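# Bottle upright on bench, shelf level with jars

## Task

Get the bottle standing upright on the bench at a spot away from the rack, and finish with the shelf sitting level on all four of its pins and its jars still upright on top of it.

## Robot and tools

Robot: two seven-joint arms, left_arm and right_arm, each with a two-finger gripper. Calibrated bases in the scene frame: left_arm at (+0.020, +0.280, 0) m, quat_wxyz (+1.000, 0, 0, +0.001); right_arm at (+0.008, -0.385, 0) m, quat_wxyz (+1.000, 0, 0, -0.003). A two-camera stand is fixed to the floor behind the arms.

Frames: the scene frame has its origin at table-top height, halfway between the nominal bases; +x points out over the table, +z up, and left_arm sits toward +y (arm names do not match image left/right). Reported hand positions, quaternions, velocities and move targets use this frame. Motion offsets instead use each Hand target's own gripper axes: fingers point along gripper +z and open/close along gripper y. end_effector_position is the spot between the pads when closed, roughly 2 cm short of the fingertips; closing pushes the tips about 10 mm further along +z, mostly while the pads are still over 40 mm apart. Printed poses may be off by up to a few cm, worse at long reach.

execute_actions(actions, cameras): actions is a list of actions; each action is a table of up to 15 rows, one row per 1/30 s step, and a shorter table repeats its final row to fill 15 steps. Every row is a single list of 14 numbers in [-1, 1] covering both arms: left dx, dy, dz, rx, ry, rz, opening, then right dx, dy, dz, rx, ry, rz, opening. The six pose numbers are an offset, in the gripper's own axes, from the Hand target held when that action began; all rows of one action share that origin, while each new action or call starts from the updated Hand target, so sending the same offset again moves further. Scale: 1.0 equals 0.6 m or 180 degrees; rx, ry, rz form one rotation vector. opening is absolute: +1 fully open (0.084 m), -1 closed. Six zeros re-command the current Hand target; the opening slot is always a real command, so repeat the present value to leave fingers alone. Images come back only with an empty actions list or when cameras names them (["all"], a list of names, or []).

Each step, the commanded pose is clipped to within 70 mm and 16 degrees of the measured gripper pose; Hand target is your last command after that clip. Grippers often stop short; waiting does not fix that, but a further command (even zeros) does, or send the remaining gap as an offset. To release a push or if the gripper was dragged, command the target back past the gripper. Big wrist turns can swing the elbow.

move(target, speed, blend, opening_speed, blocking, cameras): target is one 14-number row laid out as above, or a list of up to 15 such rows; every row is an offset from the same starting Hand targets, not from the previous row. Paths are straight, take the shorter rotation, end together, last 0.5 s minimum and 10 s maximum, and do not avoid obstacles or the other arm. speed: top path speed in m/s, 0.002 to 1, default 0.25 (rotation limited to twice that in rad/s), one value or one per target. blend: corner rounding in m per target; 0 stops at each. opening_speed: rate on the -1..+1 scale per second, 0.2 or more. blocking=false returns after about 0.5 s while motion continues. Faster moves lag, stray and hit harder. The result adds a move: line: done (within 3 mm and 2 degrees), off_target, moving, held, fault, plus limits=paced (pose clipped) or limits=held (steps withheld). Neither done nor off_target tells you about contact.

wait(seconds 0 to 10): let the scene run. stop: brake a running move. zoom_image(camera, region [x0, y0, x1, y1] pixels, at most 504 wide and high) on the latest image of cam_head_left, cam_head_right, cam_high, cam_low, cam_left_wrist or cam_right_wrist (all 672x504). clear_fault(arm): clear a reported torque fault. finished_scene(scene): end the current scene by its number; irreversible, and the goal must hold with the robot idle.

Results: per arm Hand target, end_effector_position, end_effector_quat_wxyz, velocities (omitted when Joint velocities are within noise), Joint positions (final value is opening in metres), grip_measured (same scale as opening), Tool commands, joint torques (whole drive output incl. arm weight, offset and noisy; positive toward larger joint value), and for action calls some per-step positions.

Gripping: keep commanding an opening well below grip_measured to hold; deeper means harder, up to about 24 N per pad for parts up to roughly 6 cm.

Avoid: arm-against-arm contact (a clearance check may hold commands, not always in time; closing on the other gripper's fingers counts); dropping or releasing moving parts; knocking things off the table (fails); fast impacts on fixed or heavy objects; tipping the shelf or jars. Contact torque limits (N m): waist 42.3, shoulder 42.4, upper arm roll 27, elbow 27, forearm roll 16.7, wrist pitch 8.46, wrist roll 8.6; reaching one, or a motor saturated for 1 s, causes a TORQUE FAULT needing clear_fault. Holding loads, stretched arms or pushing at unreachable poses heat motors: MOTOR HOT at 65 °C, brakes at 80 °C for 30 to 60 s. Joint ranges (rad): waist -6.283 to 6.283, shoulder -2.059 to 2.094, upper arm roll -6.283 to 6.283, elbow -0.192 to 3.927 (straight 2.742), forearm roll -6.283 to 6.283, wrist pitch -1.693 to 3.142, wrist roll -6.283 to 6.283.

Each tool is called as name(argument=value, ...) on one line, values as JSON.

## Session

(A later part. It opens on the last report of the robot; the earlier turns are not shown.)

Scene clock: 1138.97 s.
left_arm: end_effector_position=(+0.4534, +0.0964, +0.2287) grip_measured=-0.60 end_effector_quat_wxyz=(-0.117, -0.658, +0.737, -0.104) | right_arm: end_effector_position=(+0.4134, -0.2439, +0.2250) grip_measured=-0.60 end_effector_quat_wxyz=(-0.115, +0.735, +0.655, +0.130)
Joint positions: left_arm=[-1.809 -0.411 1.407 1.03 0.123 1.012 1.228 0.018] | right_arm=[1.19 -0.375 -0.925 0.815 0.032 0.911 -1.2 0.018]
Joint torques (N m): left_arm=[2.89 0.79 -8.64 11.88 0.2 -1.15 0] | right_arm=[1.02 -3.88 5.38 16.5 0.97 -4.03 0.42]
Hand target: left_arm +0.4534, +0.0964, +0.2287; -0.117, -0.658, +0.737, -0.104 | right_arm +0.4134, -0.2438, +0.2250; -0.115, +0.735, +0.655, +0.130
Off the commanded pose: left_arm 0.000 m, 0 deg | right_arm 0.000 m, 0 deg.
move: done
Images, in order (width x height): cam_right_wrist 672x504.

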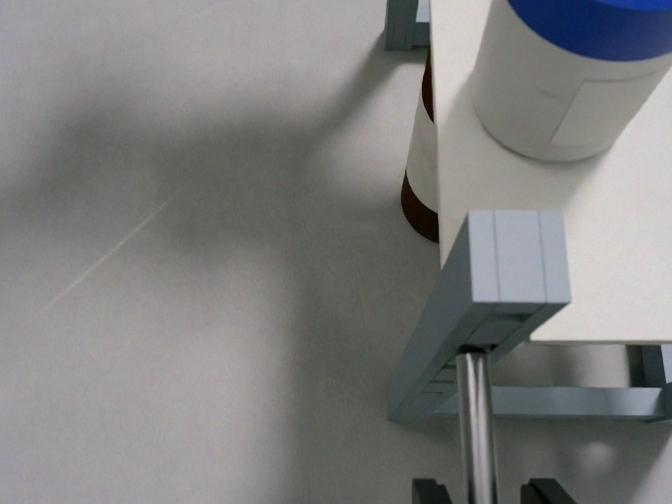

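move(target=[0,0,0,0,0,0,-0.9,0.0078,0.0016,0.0028,0,0,0,-0.9], speed=0.04, cameras=["cam_right_wrist"])

zoom_image(camera="cam_right_wrist", region=[380, 180, 600, 420])

Scene clock: 1151.70 s.
left_arm: end_effector_position=(+0.4535, +0.0964, +0.2287) grip_measured=-0.60 end_effector_quat_wxyz=(-0.117, -0.658, +0.737, -0.104) | right_arm: end_effector_position=(+0.4149, -0.2391, +0.2250) grip_measured=-0.60 end_effector_quat_wxyz=(-0.115, +0.735, +0.655, +0.130)
Joint positions: left_arm=[-1.809 -0.411 1.407 1.03 0.123 1.012 1.228 0.018] | right_arm=[1.202 -0.362 -0.928 0.822 0.043 0.907 -1.199 0.018]
Joint torques (N m): left_arm=[-1.21 1.6 -10.68 11.81 -0.86 -1.25 -0.01] | right_arm=[5.21 -2.67 6.92 18.67 3.72 -6.33 0.36]
Hand target: left_arm +0.4534, +0.0964, +0.2287; -0.117, -0.658, +0.737, -0.104 | right_arm +0.4149, -0.2390, +0.2250; -0.115, +0.735, +0.655, +0.130
Off the commanded pose: left_arm 0.000 m, 0 deg | right_arm 0.000 m, 0 deg.
move: done
Images, in order (width x height): cam_right_wrist 672x504.

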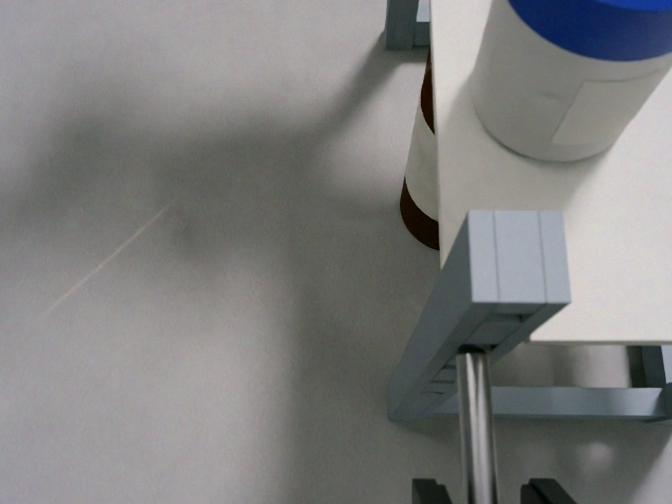

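Scaled by 2.100 from the camera's 672x504 image, which has a finer 960x720 frame.

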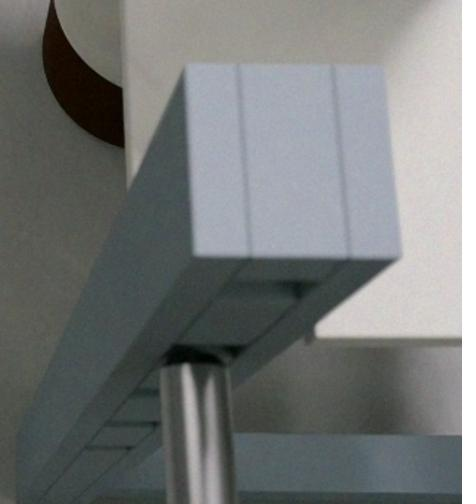

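execute_actions(actions=[])

zoom_image(camera="cam_head_left", region=[370, 160, 450, 240])

zoom_image(camera="cam_head_left", region=[240, 150, 320, 230])

zoom_image(camera="cam_low", region=[370, 80, 450, 160])

zoom_image(camera="cam_high", region=[300, 180, 380, 240])

Scene clock: 1233.60 s.
left_arm: end_effector_position=(+0.4534, +0.0964, +0.2287) grip_measured=-0.60 end_effector_quat_wxyz=(-0.117, -0.658, +0.737, -0.104) | right_arm: end_effector_position=(+0.4149, -0.2390, +0.2250) grip_measured=-0.60 end_effector_quat_wxyz=(-0.115, +0.735, +0.655, +0.130)
Joint positions: left_arm=[-1.809 -0.411 1.407 1.03 0.123 1.012 1.228 0.018] | right_arm=[1.202 -0.362 -0.928 0.822 0.043 0.907 -1.199 0.018]
Joint velocities: within noise
Joint torques (N m): left_arm=[-5.59 4.32 -12.42 11.75 -2.83 -1.41 -0.27] | right_arm=[4.82 -2.97 8.71 18.72 3.89 -6.58 -0.27]
Hand target: left_arm +0.4534, +0.0964, +0.2287; -0.117, -0.658, +0.737, -0.104 | right_arm +0.4149, -0.2390, +0.2250; -0.115, +0.735, +0.655, +0.130
Tool commands: left_gripper/opening=-0.9 right_gripper/opening=-0.9
Off the commanded pose: left_arm 0.000 m, 0 deg | right_arm 0.000 m, 0 deg.

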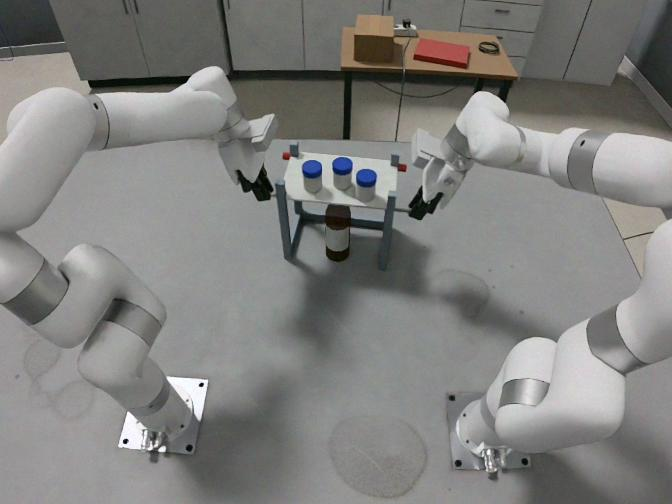

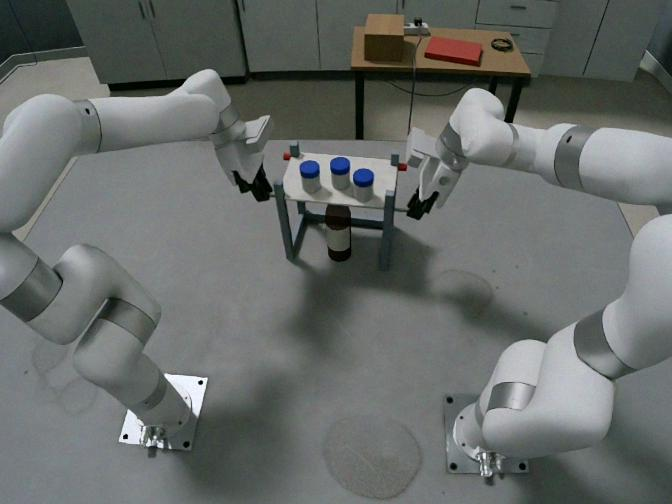

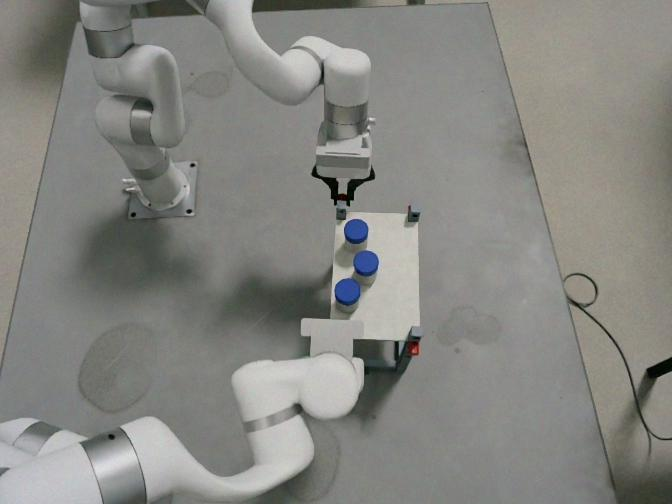

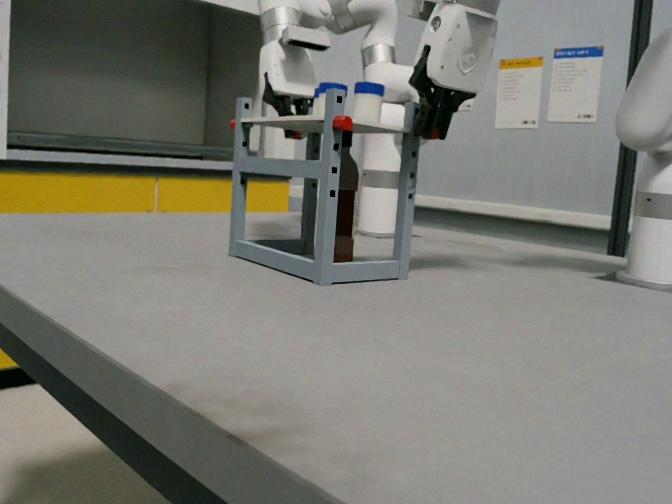

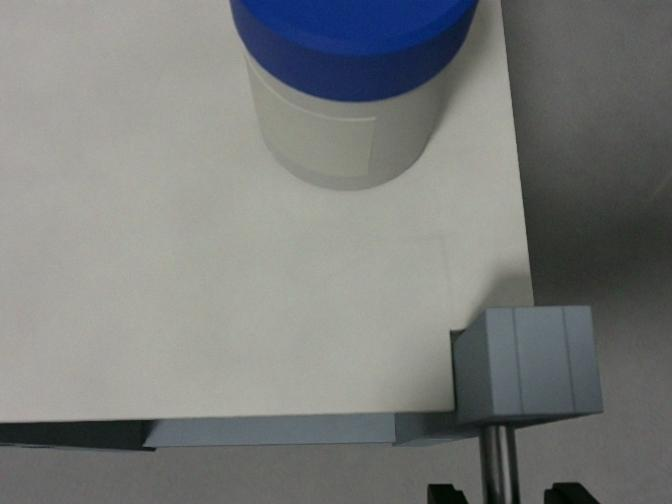

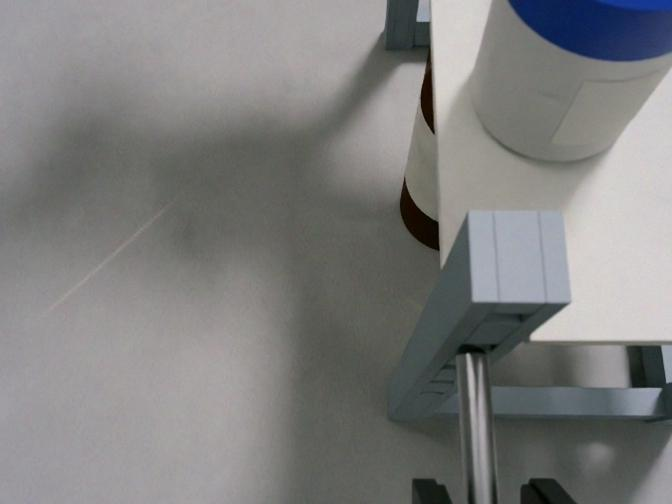

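Scaled by 6.300 from the camera's 672x504 image, which has a finer 960x720 frame.

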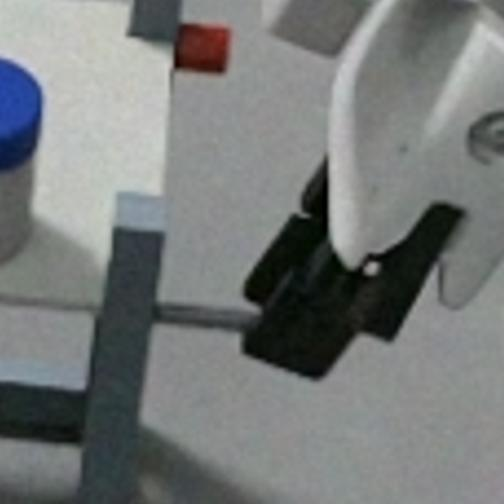

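Scaled by 6.300 from the camera's 672x504 image, which has a finer 960x720 frame.

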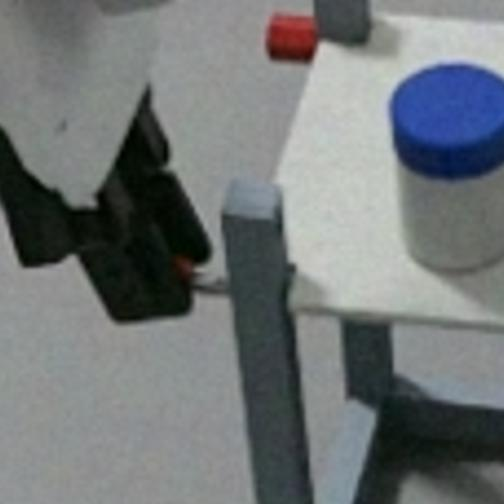

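Scaled by 6.300 from the camera's 672x504 image, which has a finer 960x720 frame.

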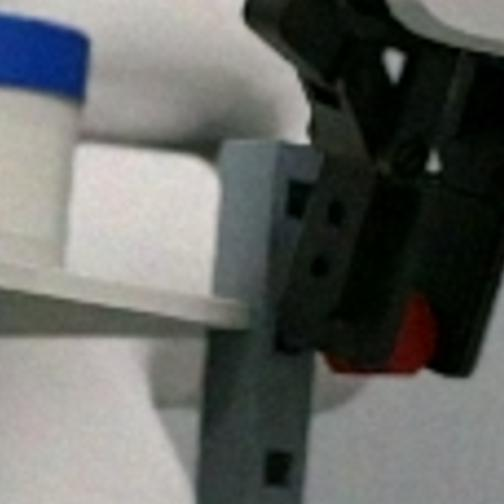

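Scaled by 6.300 from the camera's 672x504 image, which has a finer 960x720 frame.

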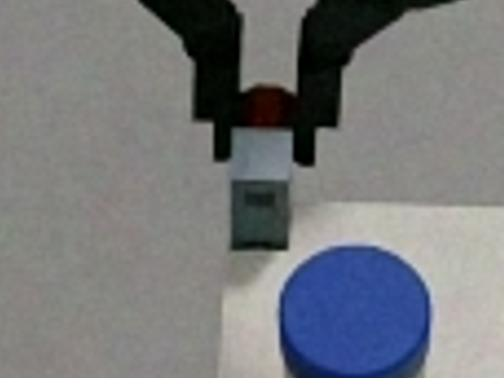

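move(target=[0,0,0,0,0,0,-0.9,-0.0042,0,-0.0130,0,0,0,-0.9], speed=0.05, cameras=["cam_head_left","cam_right_wrist"])

zoom_image(camera="cam_right_wrist", region=[380, 180, 600, 420])

zoom_image(camera="cam_head_left", region=[370, 160, 450, 240])

Scene clock: 1267.70 s.
left_arm: end_effector_position=(+0.4534, +0.0963, +0.2287) grip_measured=-0.60 end_effector_quat_wxyz=(-0.117, -0.658, +0.737, -0.104) | right_arm: end_effector_position=(+0.4144, -0.2440, +0.2314) grip_measured=-0.60 end_effector_quat_wxyz=(-0.115, +0.735, +0.655, +0.130)
Joint positions: left_arm=[-1.809 -0.411 1.407 1.03 0.123 1.012 1.228 0.018] | right_arm=[1.188 -0.379 -0.919 0.831 0.028 0.93 -1.194 0.018]
Joint torques (N m): left_arm=[0.36 5.09 -8.54 11.77 -0.58 -1.61 -0.41] | right_arm=[-0.41 -3.89 5.09 18.06 -0.84 -1.34 0.91]
Hand target: left_arm +0.4534, +0.0964, +0.2287; -0.117, -0.658, +0.737, -0.104 | right_arm +0.4144, -0.2440, +0.2315; -0.115, +0.735, +0.655, +0.130
Off the commanded pose: left_arm 0.000 m, 0 deg | right_arm 0.000 m, 0 deg.
move: done
Images, in order (width x height): cam_head_left 672x504, cam_right_wrist 672x504.

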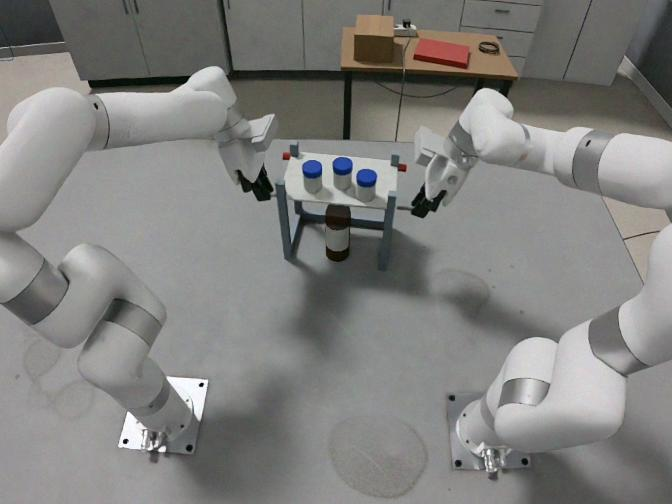

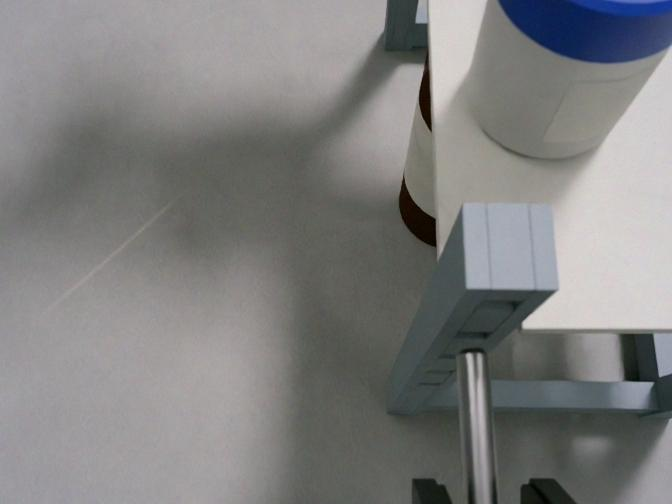

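Scaled by 2.100 from the camera's 672x504 image, which has a finer 960x720 frame.

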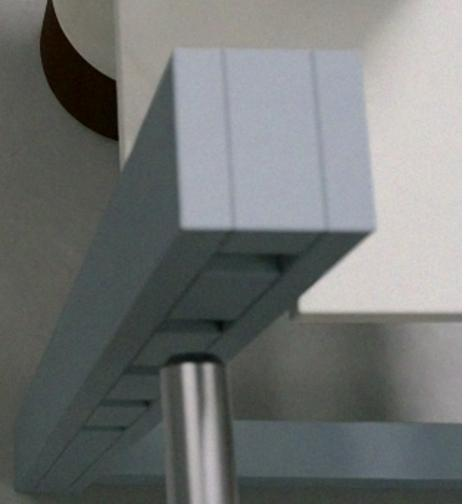

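Scaled by 6.300 from the camera's 672x504 image, which has a finer 960x720 frame.

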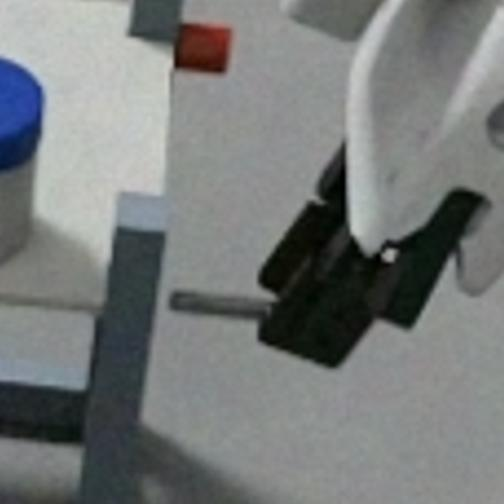

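move(target=[0,0,0,0,0,0,-0.9,0.0125,0,0.0046,0,0,0,-0.9], speed=0.04, cameras=["cam_right_wrist","cam_head_left"])

zoom_image(camera="cam_right_wrist", region=[380, 180, 600, 420])

zoom_image(camera="cam_head_left", region=[370, 160, 450, 240])

Scene clock: 1291.60 s.
left_arm: end_effector_position=(+0.4536, +0.0966, +0.2287) grip_measured=-0.60 end_effector_quat_wxyz=(-0.117, -0.658, +0.737, -0.104) | right_arm: end_effector_position=(+0.4153, -0.2362, +0.2314) grip_measured=-0.60 end_effector_quat_wxyz=(-0.115, +0.735, +0.655, +0.130)
Joint positions: left_arm=[-1.809 -0.411 1.408 1.03 0.123 1.012 1.228 0.018] | right_arm=[1.202 -0.365 -0.917 0.837 0.041 0.923 -1.187 0.018]
Joint torques (N m): left_arm=[-14.48 4.04 -20.84 9.34 -5.81 -1.96 0.16] | right_arm=[10 -4.43 14.43 20.23 7.86 -8.92 0.88]
Hand target: left_arm +0.4534, +0.0964, +0.2287; -0.117, -0.658, +0.737, -0.104 | right_arm +0.4153, -0.2361, +0.2314; -0.115, +0.735, +0.655, +0.130
Off the commanded pose: left_arm 0.000 m, 0 deg | right_arm 0.000 m, 0 deg.
move: done
Images, in order (width x height): cam_head_left 672x504, cam_right_wrist 672x504.

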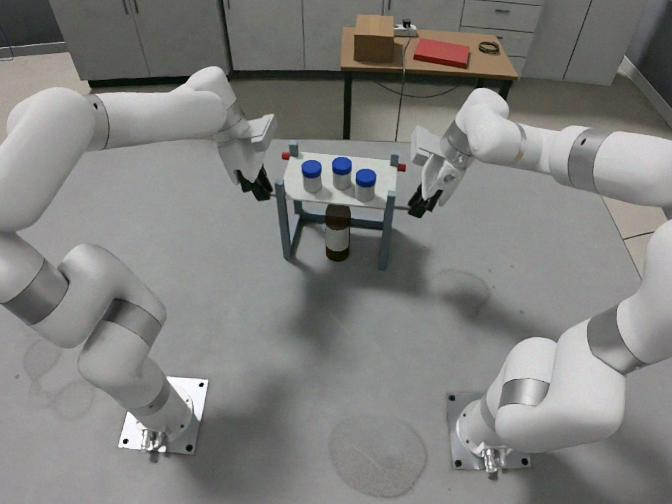

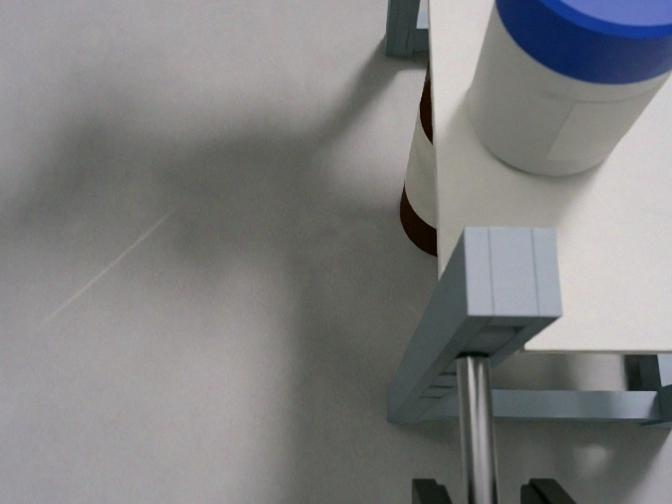

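Scaled by 2.100 from the camera's 672x504 image, which has a finer 960x720 frame.

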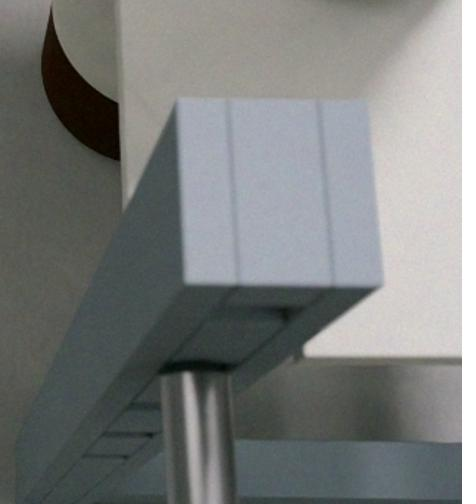

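Scaled by 6.300 from the camera's 672x504 image, which has a finer 960x720 frame.

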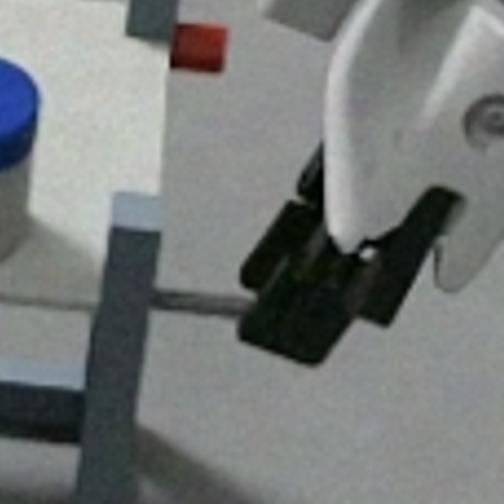

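zoom_image(camera="cam_right_wrist", region=[430, 300, 530, 400])

Scaled by 5.040 from the camera's 672x504 image, which has a finer 960x720 frame.

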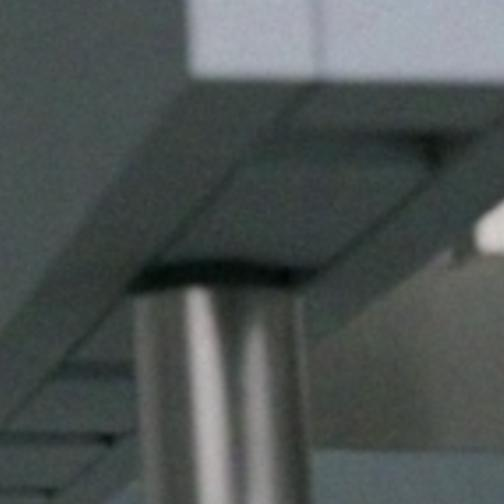

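zoom_image(camera="cam_head_right", region=[260, 165, 330, 225])

zoom_image(camera="cam_head_right", region=[355, 170, 425, 230])

This scene's latest camera images include none from cam_head_right. They are from: cam_head_left, cam_right_wrist. cam_head_right's image comes with the result of a call that names it in "cameras".

This scene's latest camera images include none from cam_head_right. They are from: cam_head_left, cam_right_wrist. cam_head_right's image comes with the result of a call that names it in "cameras".

move(target=[0,0,0,0,0,0,-0.9,-0.0113,0,0.0019,0,0,0,-0.9], speed=0.05, cameras=["cam_head_left","cam_head_right","cam_right_wrist","cam_left_wrist"])

zoom_image(camera="cam_head_right", region=[250, 165, 330, 225])

zoom_image(camera="cam_head_right", region=[355, 170, 435, 230])

zoom_image(camera="cam_right_wrist", region=[430, 270, 530, 370])

Scene clock: 1370.27 s.
left_arm: end_effector_position=(+0.4534, +0.0962, +0.2287) grip_measured=-0.60 end_effector_quat_wxyz=(-0.117, -0.657, +0.737, -0.104) | right_arm: end_effector_position=(+0.4146, -0.2419, +0.2281) grip_measured=-0.60 end_effector_quat_wxyz=(-0.115, +0.735, +0.655, +0.130)
Joint positions: left_arm=[-1.81 -0.411 1.407 1.03 0.123 1.012 1.228 0.018] | right_arm=[1.194 -0.372 -0.924 0.826 0.035 0.919 -1.197 0.018]
Joint torques (N m): left_arm=[3.22 2.85 -6.51 13.44 0.24 -2.16 -0.18] | right_arm=[-0.96 -4.19 3.95 16.01 -0.46 -3.98 -0.44]
Hand target: left_arm +0.4534, +0.0964, +0.2287; -0.117, -0.658, +0.737, -0.104 | right_arm +0.4146, -0.2420, +0.2280; -0.115, +0.735, +0.655, +0.130
Off the commanded pose: left_arm 0.000 m, 0 deg | right_arm 0.000 m, 0 deg.
move: done
Images, in order (width x height): cam_head_left 672x504, cam_head_right 672x504, cam_left_wrist 672x504, cam_right_wrist 672x504.

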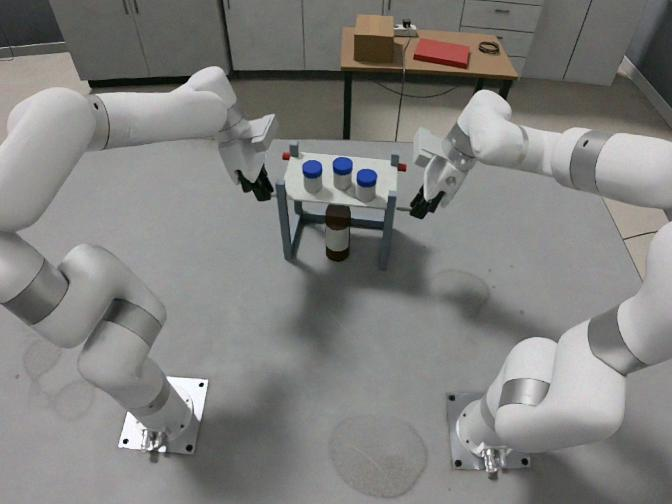

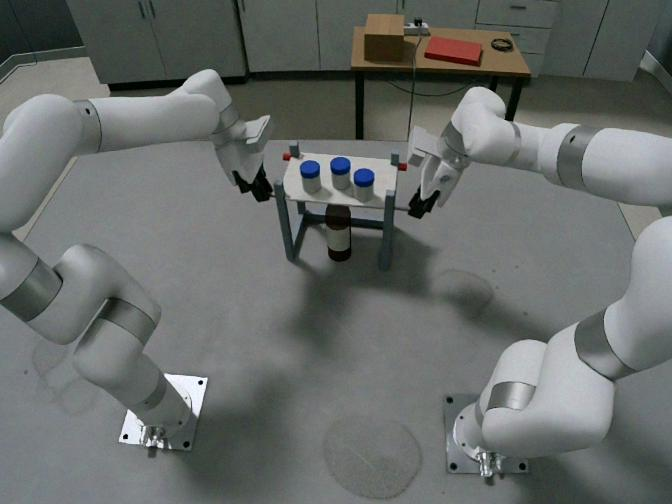

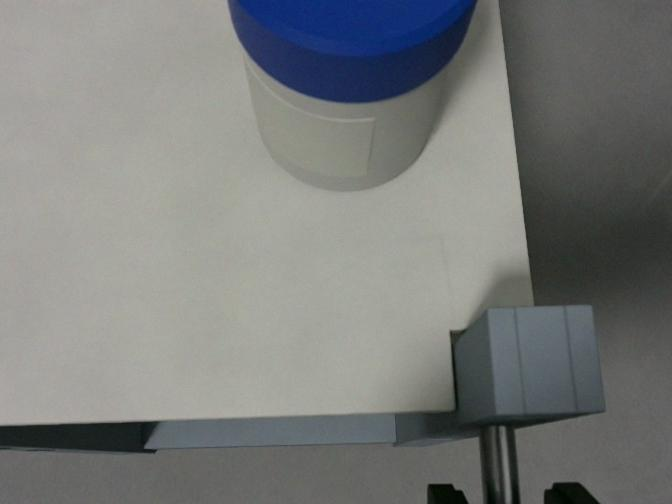

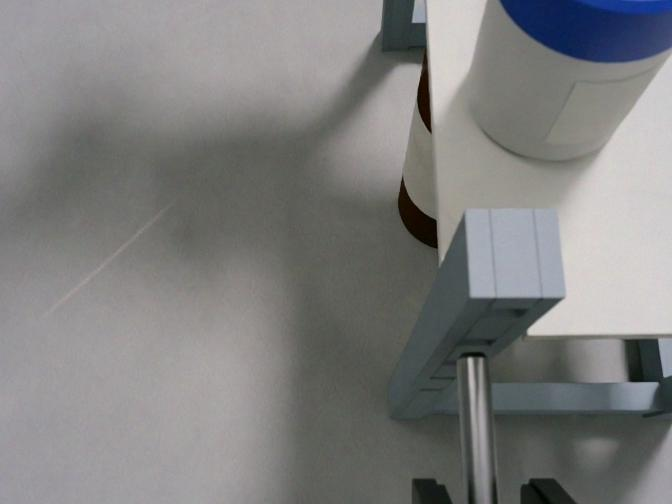

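Scaled by 6.300 from the camera's 672x504 image, which has a finer 960x720 frame.

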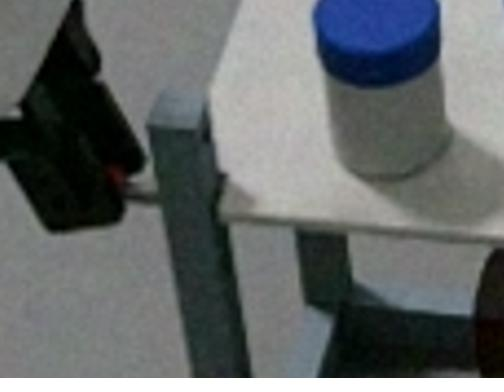

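Scaled by 6.300 from the camera's 672x504 image, which has a finer 960x720 frame.

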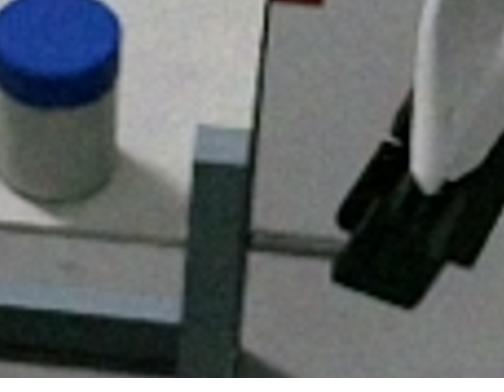

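Scaled by 5.040 from the camera's 672x504 image, which has a finer 960x720 frame.

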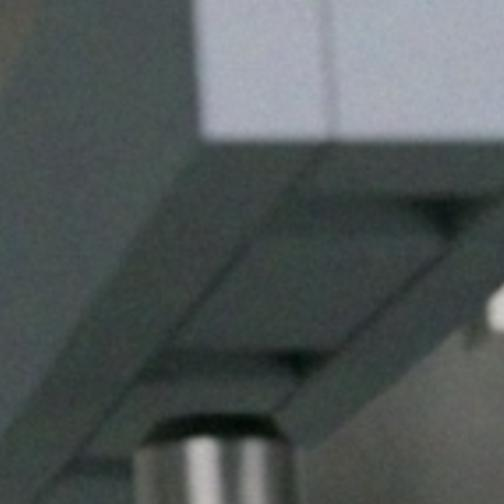

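move(target=[[0,0,0,0,0,0,-0.9,0.0070,0.0012,0.0017,0,0,0,-0.9],[0,0,0,0,0,0,-0.9,0.0084,0.0012,-0.0023,0,0,0,-0.9]], speed=0.02, cameras=["cam_right_wrist","cam_head_left","cam_head_right"])

zoom_image(camera="cam_right_wrist", region=[430, 270, 530, 370])

Scene clock: 1425.50 s.
left_arm: end_effector_position=(+0.4535, +0.0964, +0.2287) grip_measured=-0.60 end_effector_quat_wxyz=(-0.117, -0.658, +0.737, -0.104) | right_arm: end_effector_position=(+0.4158, -0.2378, +0.2310) grip_measured=-0.60 end_effector_quat_wxyz=(-0.115, +0.735, +0.655, +0.130)
Joint positions: left_arm=[-1.809 -0.411 1.407 1.03 0.123 1.012 1.228 0.018] | right_arm=[1.201 -0.365 -0.921 0.837 0.041 0.923 -1.191 0.018]
Joint torques (N m): left_arm=[-0.44 5.05 -9.22 12.19 -0.49 -2.47 -0.3] | right_arm=[0.14 -4.95 6.83 19.58 0.35 -1.49 0.33]
Hand target: left_arm +0.4534, +0.0964, +0.2287; -0.117, -0.658, +0.737, -0.104 | right_arm +0.4158, -0.2378, +0.2311; -0.115, +0.735, +0.655, +0.130
Off the commanded pose: left_arm 0.000 m, 0 deg | right_arm 0.000 m, 0 deg.
move: done
Images, in order (width x height): cam_head_left 672x504, cam_head_right 672x504, cam_right_wrist 672x504.

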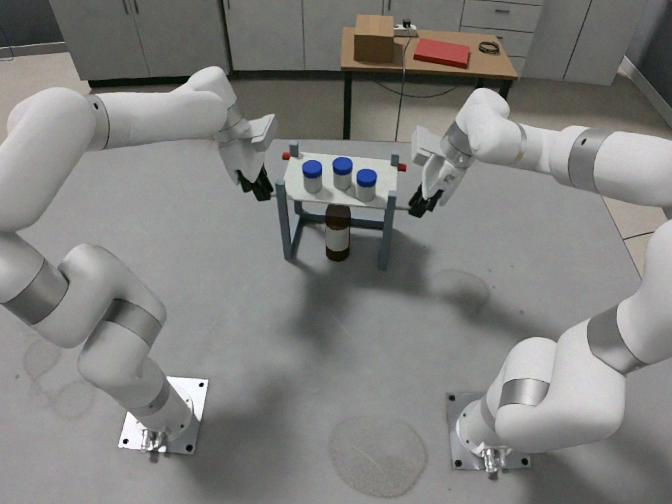

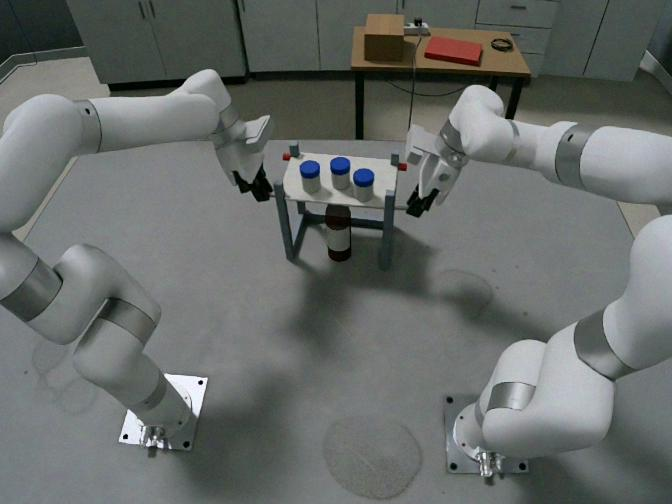

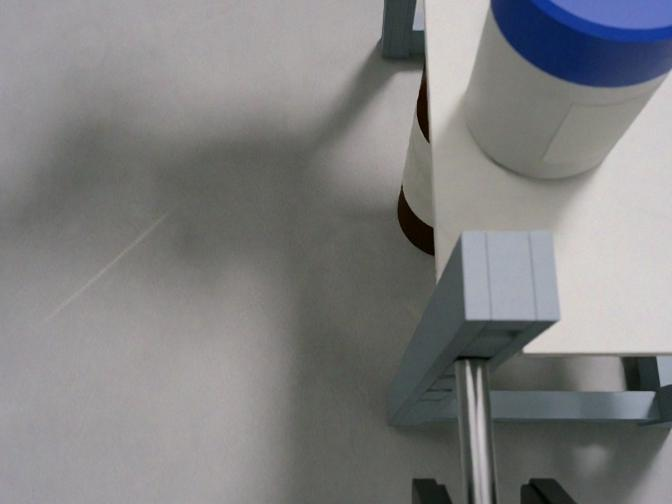

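Scaled by 5.040 from the camera's 672x504 image, which has a finer 960x720 frame.

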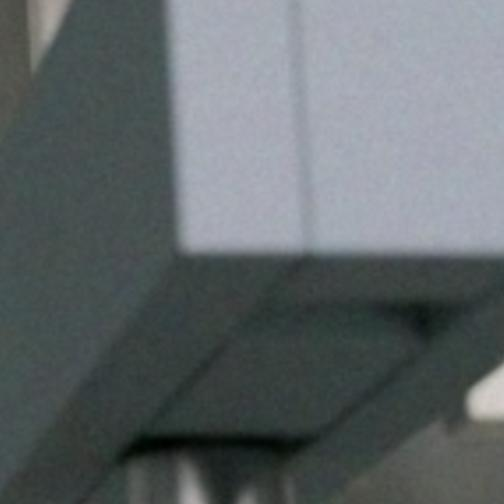

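move(target=[0,0,0,0,0,0,-0.9,0.0063,0.0008,0.0023,0,0,0,-0.9], speed=0.02, cameras=["cam_right_wrist"])

zoom_image(camera="cam_right_wrist", region=[430, 300, 530, 400])

Scene clock: 1440.10 s.
left_arm: end_effector_position=(+0.4535, +0.0964, +0.2287) grip_measured=-0.60 end_effector_quat_wxyz=(-0.117, -0.658, +0.737, -0.104) | right_arm: end_effector_position=(+0.4167, -0.2339, +0.2311) grip_measured=-0.60 end_effector_quat_wxyz=(-0.115, +0.735, +0.655, +0.130)
Joint positions: left_arm=[-1.809 -0.411 1.407 1.03 0.123 1.012 1.228 0.018] | right_arm=[1.21 -0.355 -0.922 0.842 0.049 0.92 -1.19 0.018]
Joint torques (N m): left_arm=[-4.77 4.29 -11.39 11.86 -1.67 -2.74 0] | right_arm=[1.03 -3.89 4.58 20.03 2.13 -5.27 0.48]
Hand target: left_arm +0.4534, +0.0964, +0.2287; -0.117, -0.658, +0.737, -0.104 | right_arm +0.4167, -0.2339, +0.2311; -0.115, +0.735, +0.655, +0.130
Off the commanded pose: left_arm 0.000 m, 0 deg | right_arm 0.000 m, 0 deg.
move: done
Images, in order (width x height): cam_right_wrist 672x504.

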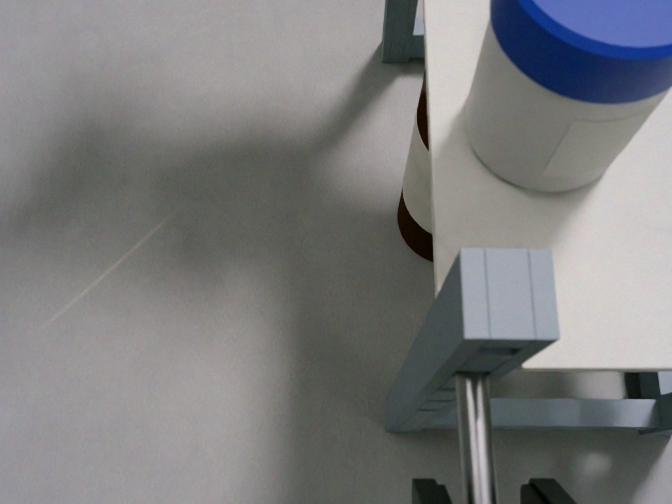

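Scaled by 5.040 from the camera's 672x504 image, which has a finer 960x720 frame.

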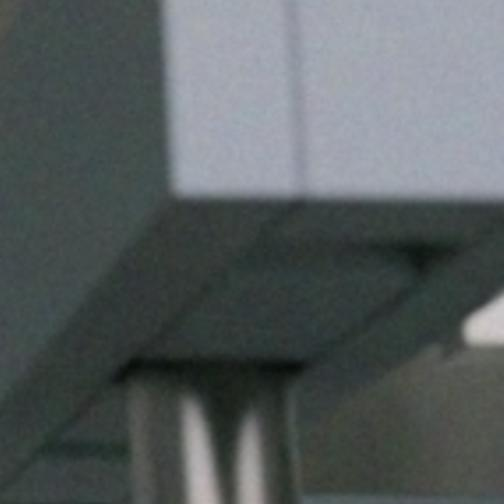

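move(target=[0,0,0,0,0,0,-0.9,0.0172,0,0.0063,0,0,0,-0.9], speed=0.03, cameras=["cam_right_wrist","cam_head_left"])

zoom_image(camera="cam_head_left", region=[260, 140, 440, 270])

Scene clock: 1455.20 s.
left_arm: end_effector_position=(+0.4535, +0.0965, +0.2287) grip_measured=-0.60 end_effector_quat_wxyz=(-0.117, -0.658, +0.737, -0.104) | right_arm: end_effector_position=(+0.4180, -0.2231, +0.2310) grip_measured=-0.60 end_effector_quat_wxyz=(-0.115, +0.735, +0.655, +0.130)
Joint positions: left_arm=[-1.809 -0.411 1.408 1.03 0.123 1.012 1.228 0.018] | right_arm=[1.23 -0.334 -0.92 0.852 0.067 0.912 -1.182 0.018]
Joint torques (N m): left_arm=[-16.35 3.52 -22.14 9.34 -5.71 -3.15 0.08] | right_arm=[11.29 -5.76 15.11 24.18 9.47 -10.36 0.92]
Hand target: left_arm +0.4534, +0.0964, +0.2287; -0.117, -0.658, +0.737, -0.104 | right_arm +0.4180, -0.2230, +0.2310; -0.115, +0.735, +0.655, +0.130
Off the commanded pose: left_arm 0.000 m, 0 deg | right_arm 0.000 m, 0 deg.
move: done
Images, in order (width x height): cam_head_left 672x504, cam_right_wrist 672x504.

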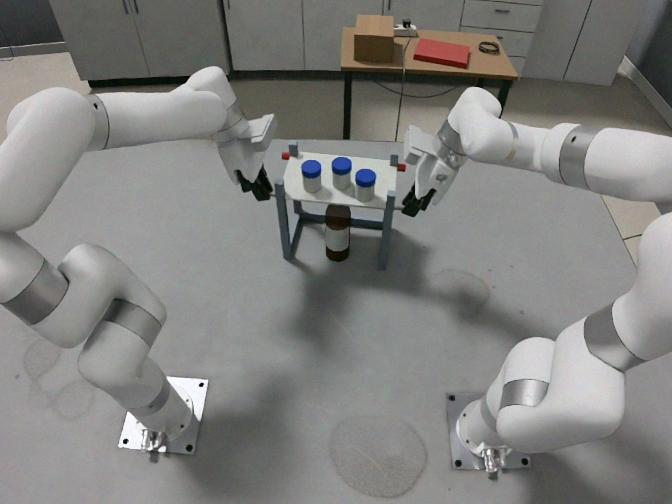

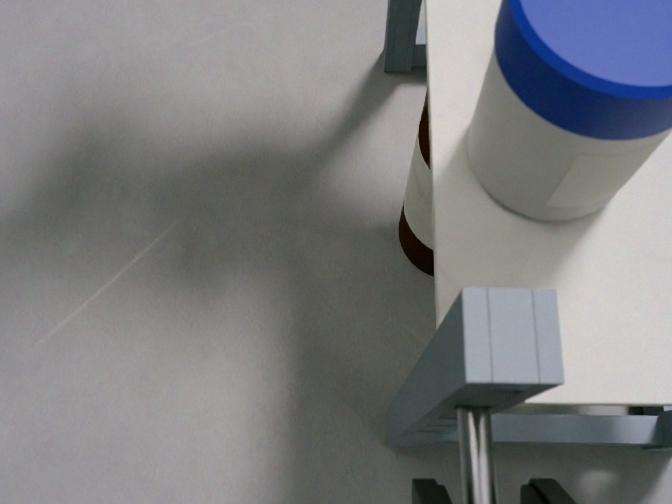

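Scaled by 2.800 from the camera's 672x504 image, which has a finer 960x720 frame.

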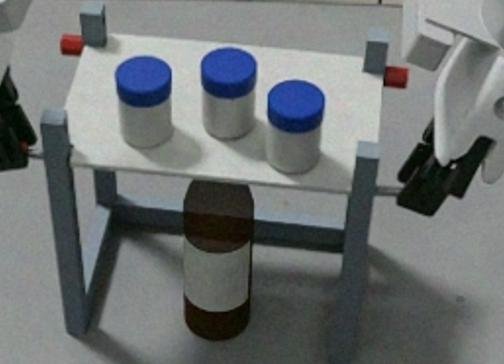

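move(target=[[0,0,0,0,0,0,-0.9,-0.0035,0,-0.0012,0,0,0,-0.9],[0,0,0,0,0,0,-0.9,-0.0035,0,-0.0012,0,0,0,-0.2],[0,0,0,0,0,0,-0.9,-0.0035,0,-0.1011,0,0,0,-0.2]], speed=[0.03,0.05,0.1], opening_speed=0.8, cameras=["cam_right_wrist","cam_head_left","cam_head_right"])

zoom_image(camera="cam_head_left", region=[260, 140, 440, 270])

Scene clock: 1507.53 s.
left_arm: end_effector_position=(+0.4535, +0.0964, +0.2287) grip_measured=-0.60 end_effector_quat_wxyz=(-0.117, -0.658, +0.737, -0.104) | right_arm: end_effector_position=(+0.4154, -0.2455, +0.2873) grip_measured=-0.21 end_effector_quat_wxyz=(-0.115, +0.735, +0.655, +0.130)
Joint positions: left_arm=[-1.809 -0.411 1.407 1.03 0.123 1.012 1.228 0.018] | right_arm=[1.17 -0.426 -0.862 0.955 -0.005 1.088 -1.13 0.035]
Joint torques (N m): left_arm=[0.36 5.01 -8.76 13.42 -0.45 -1.31 -0.33] | right_arm=[-1.2 -3.52 5.87 17.91 -0.61 -1.29 0.91]
Hand target: left_arm +0.4534, +0.0964, +0.2287; -0.117, -0.658, +0.737, -0.104 | right_arm +0.4154, -0.2456, +0.2873; -0.115, +0.735, +0.655, +0.130
Off the commanded pose: left_arm 0.000 m, 0 deg | right_arm 0.000 m, 0 deg.
move: done
Images, in order (width x height): cam_head_left 672x504, cam_head_right 672x504, cam_right_wrist 672x504.

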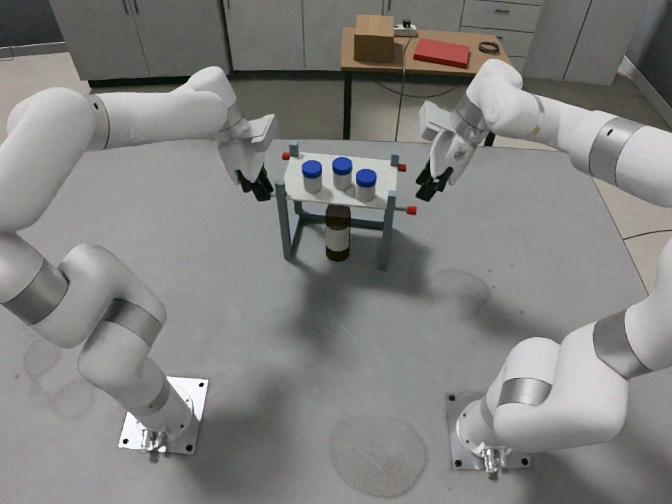

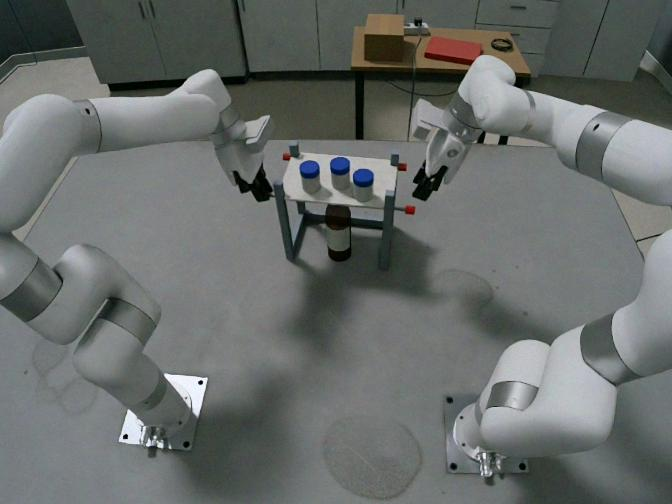

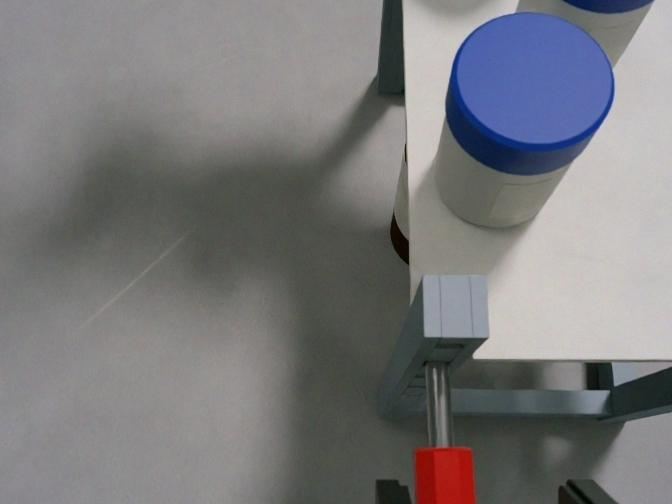

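Scaled by 2.800 from the camera's 672x504 image, which has a finer 960x720 frame.

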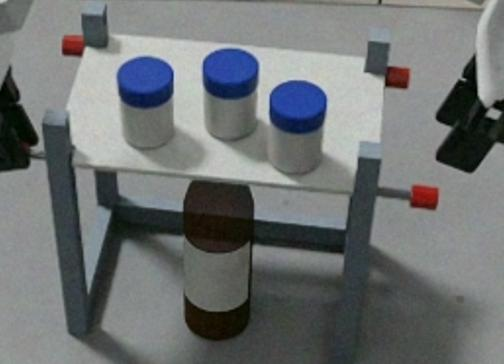

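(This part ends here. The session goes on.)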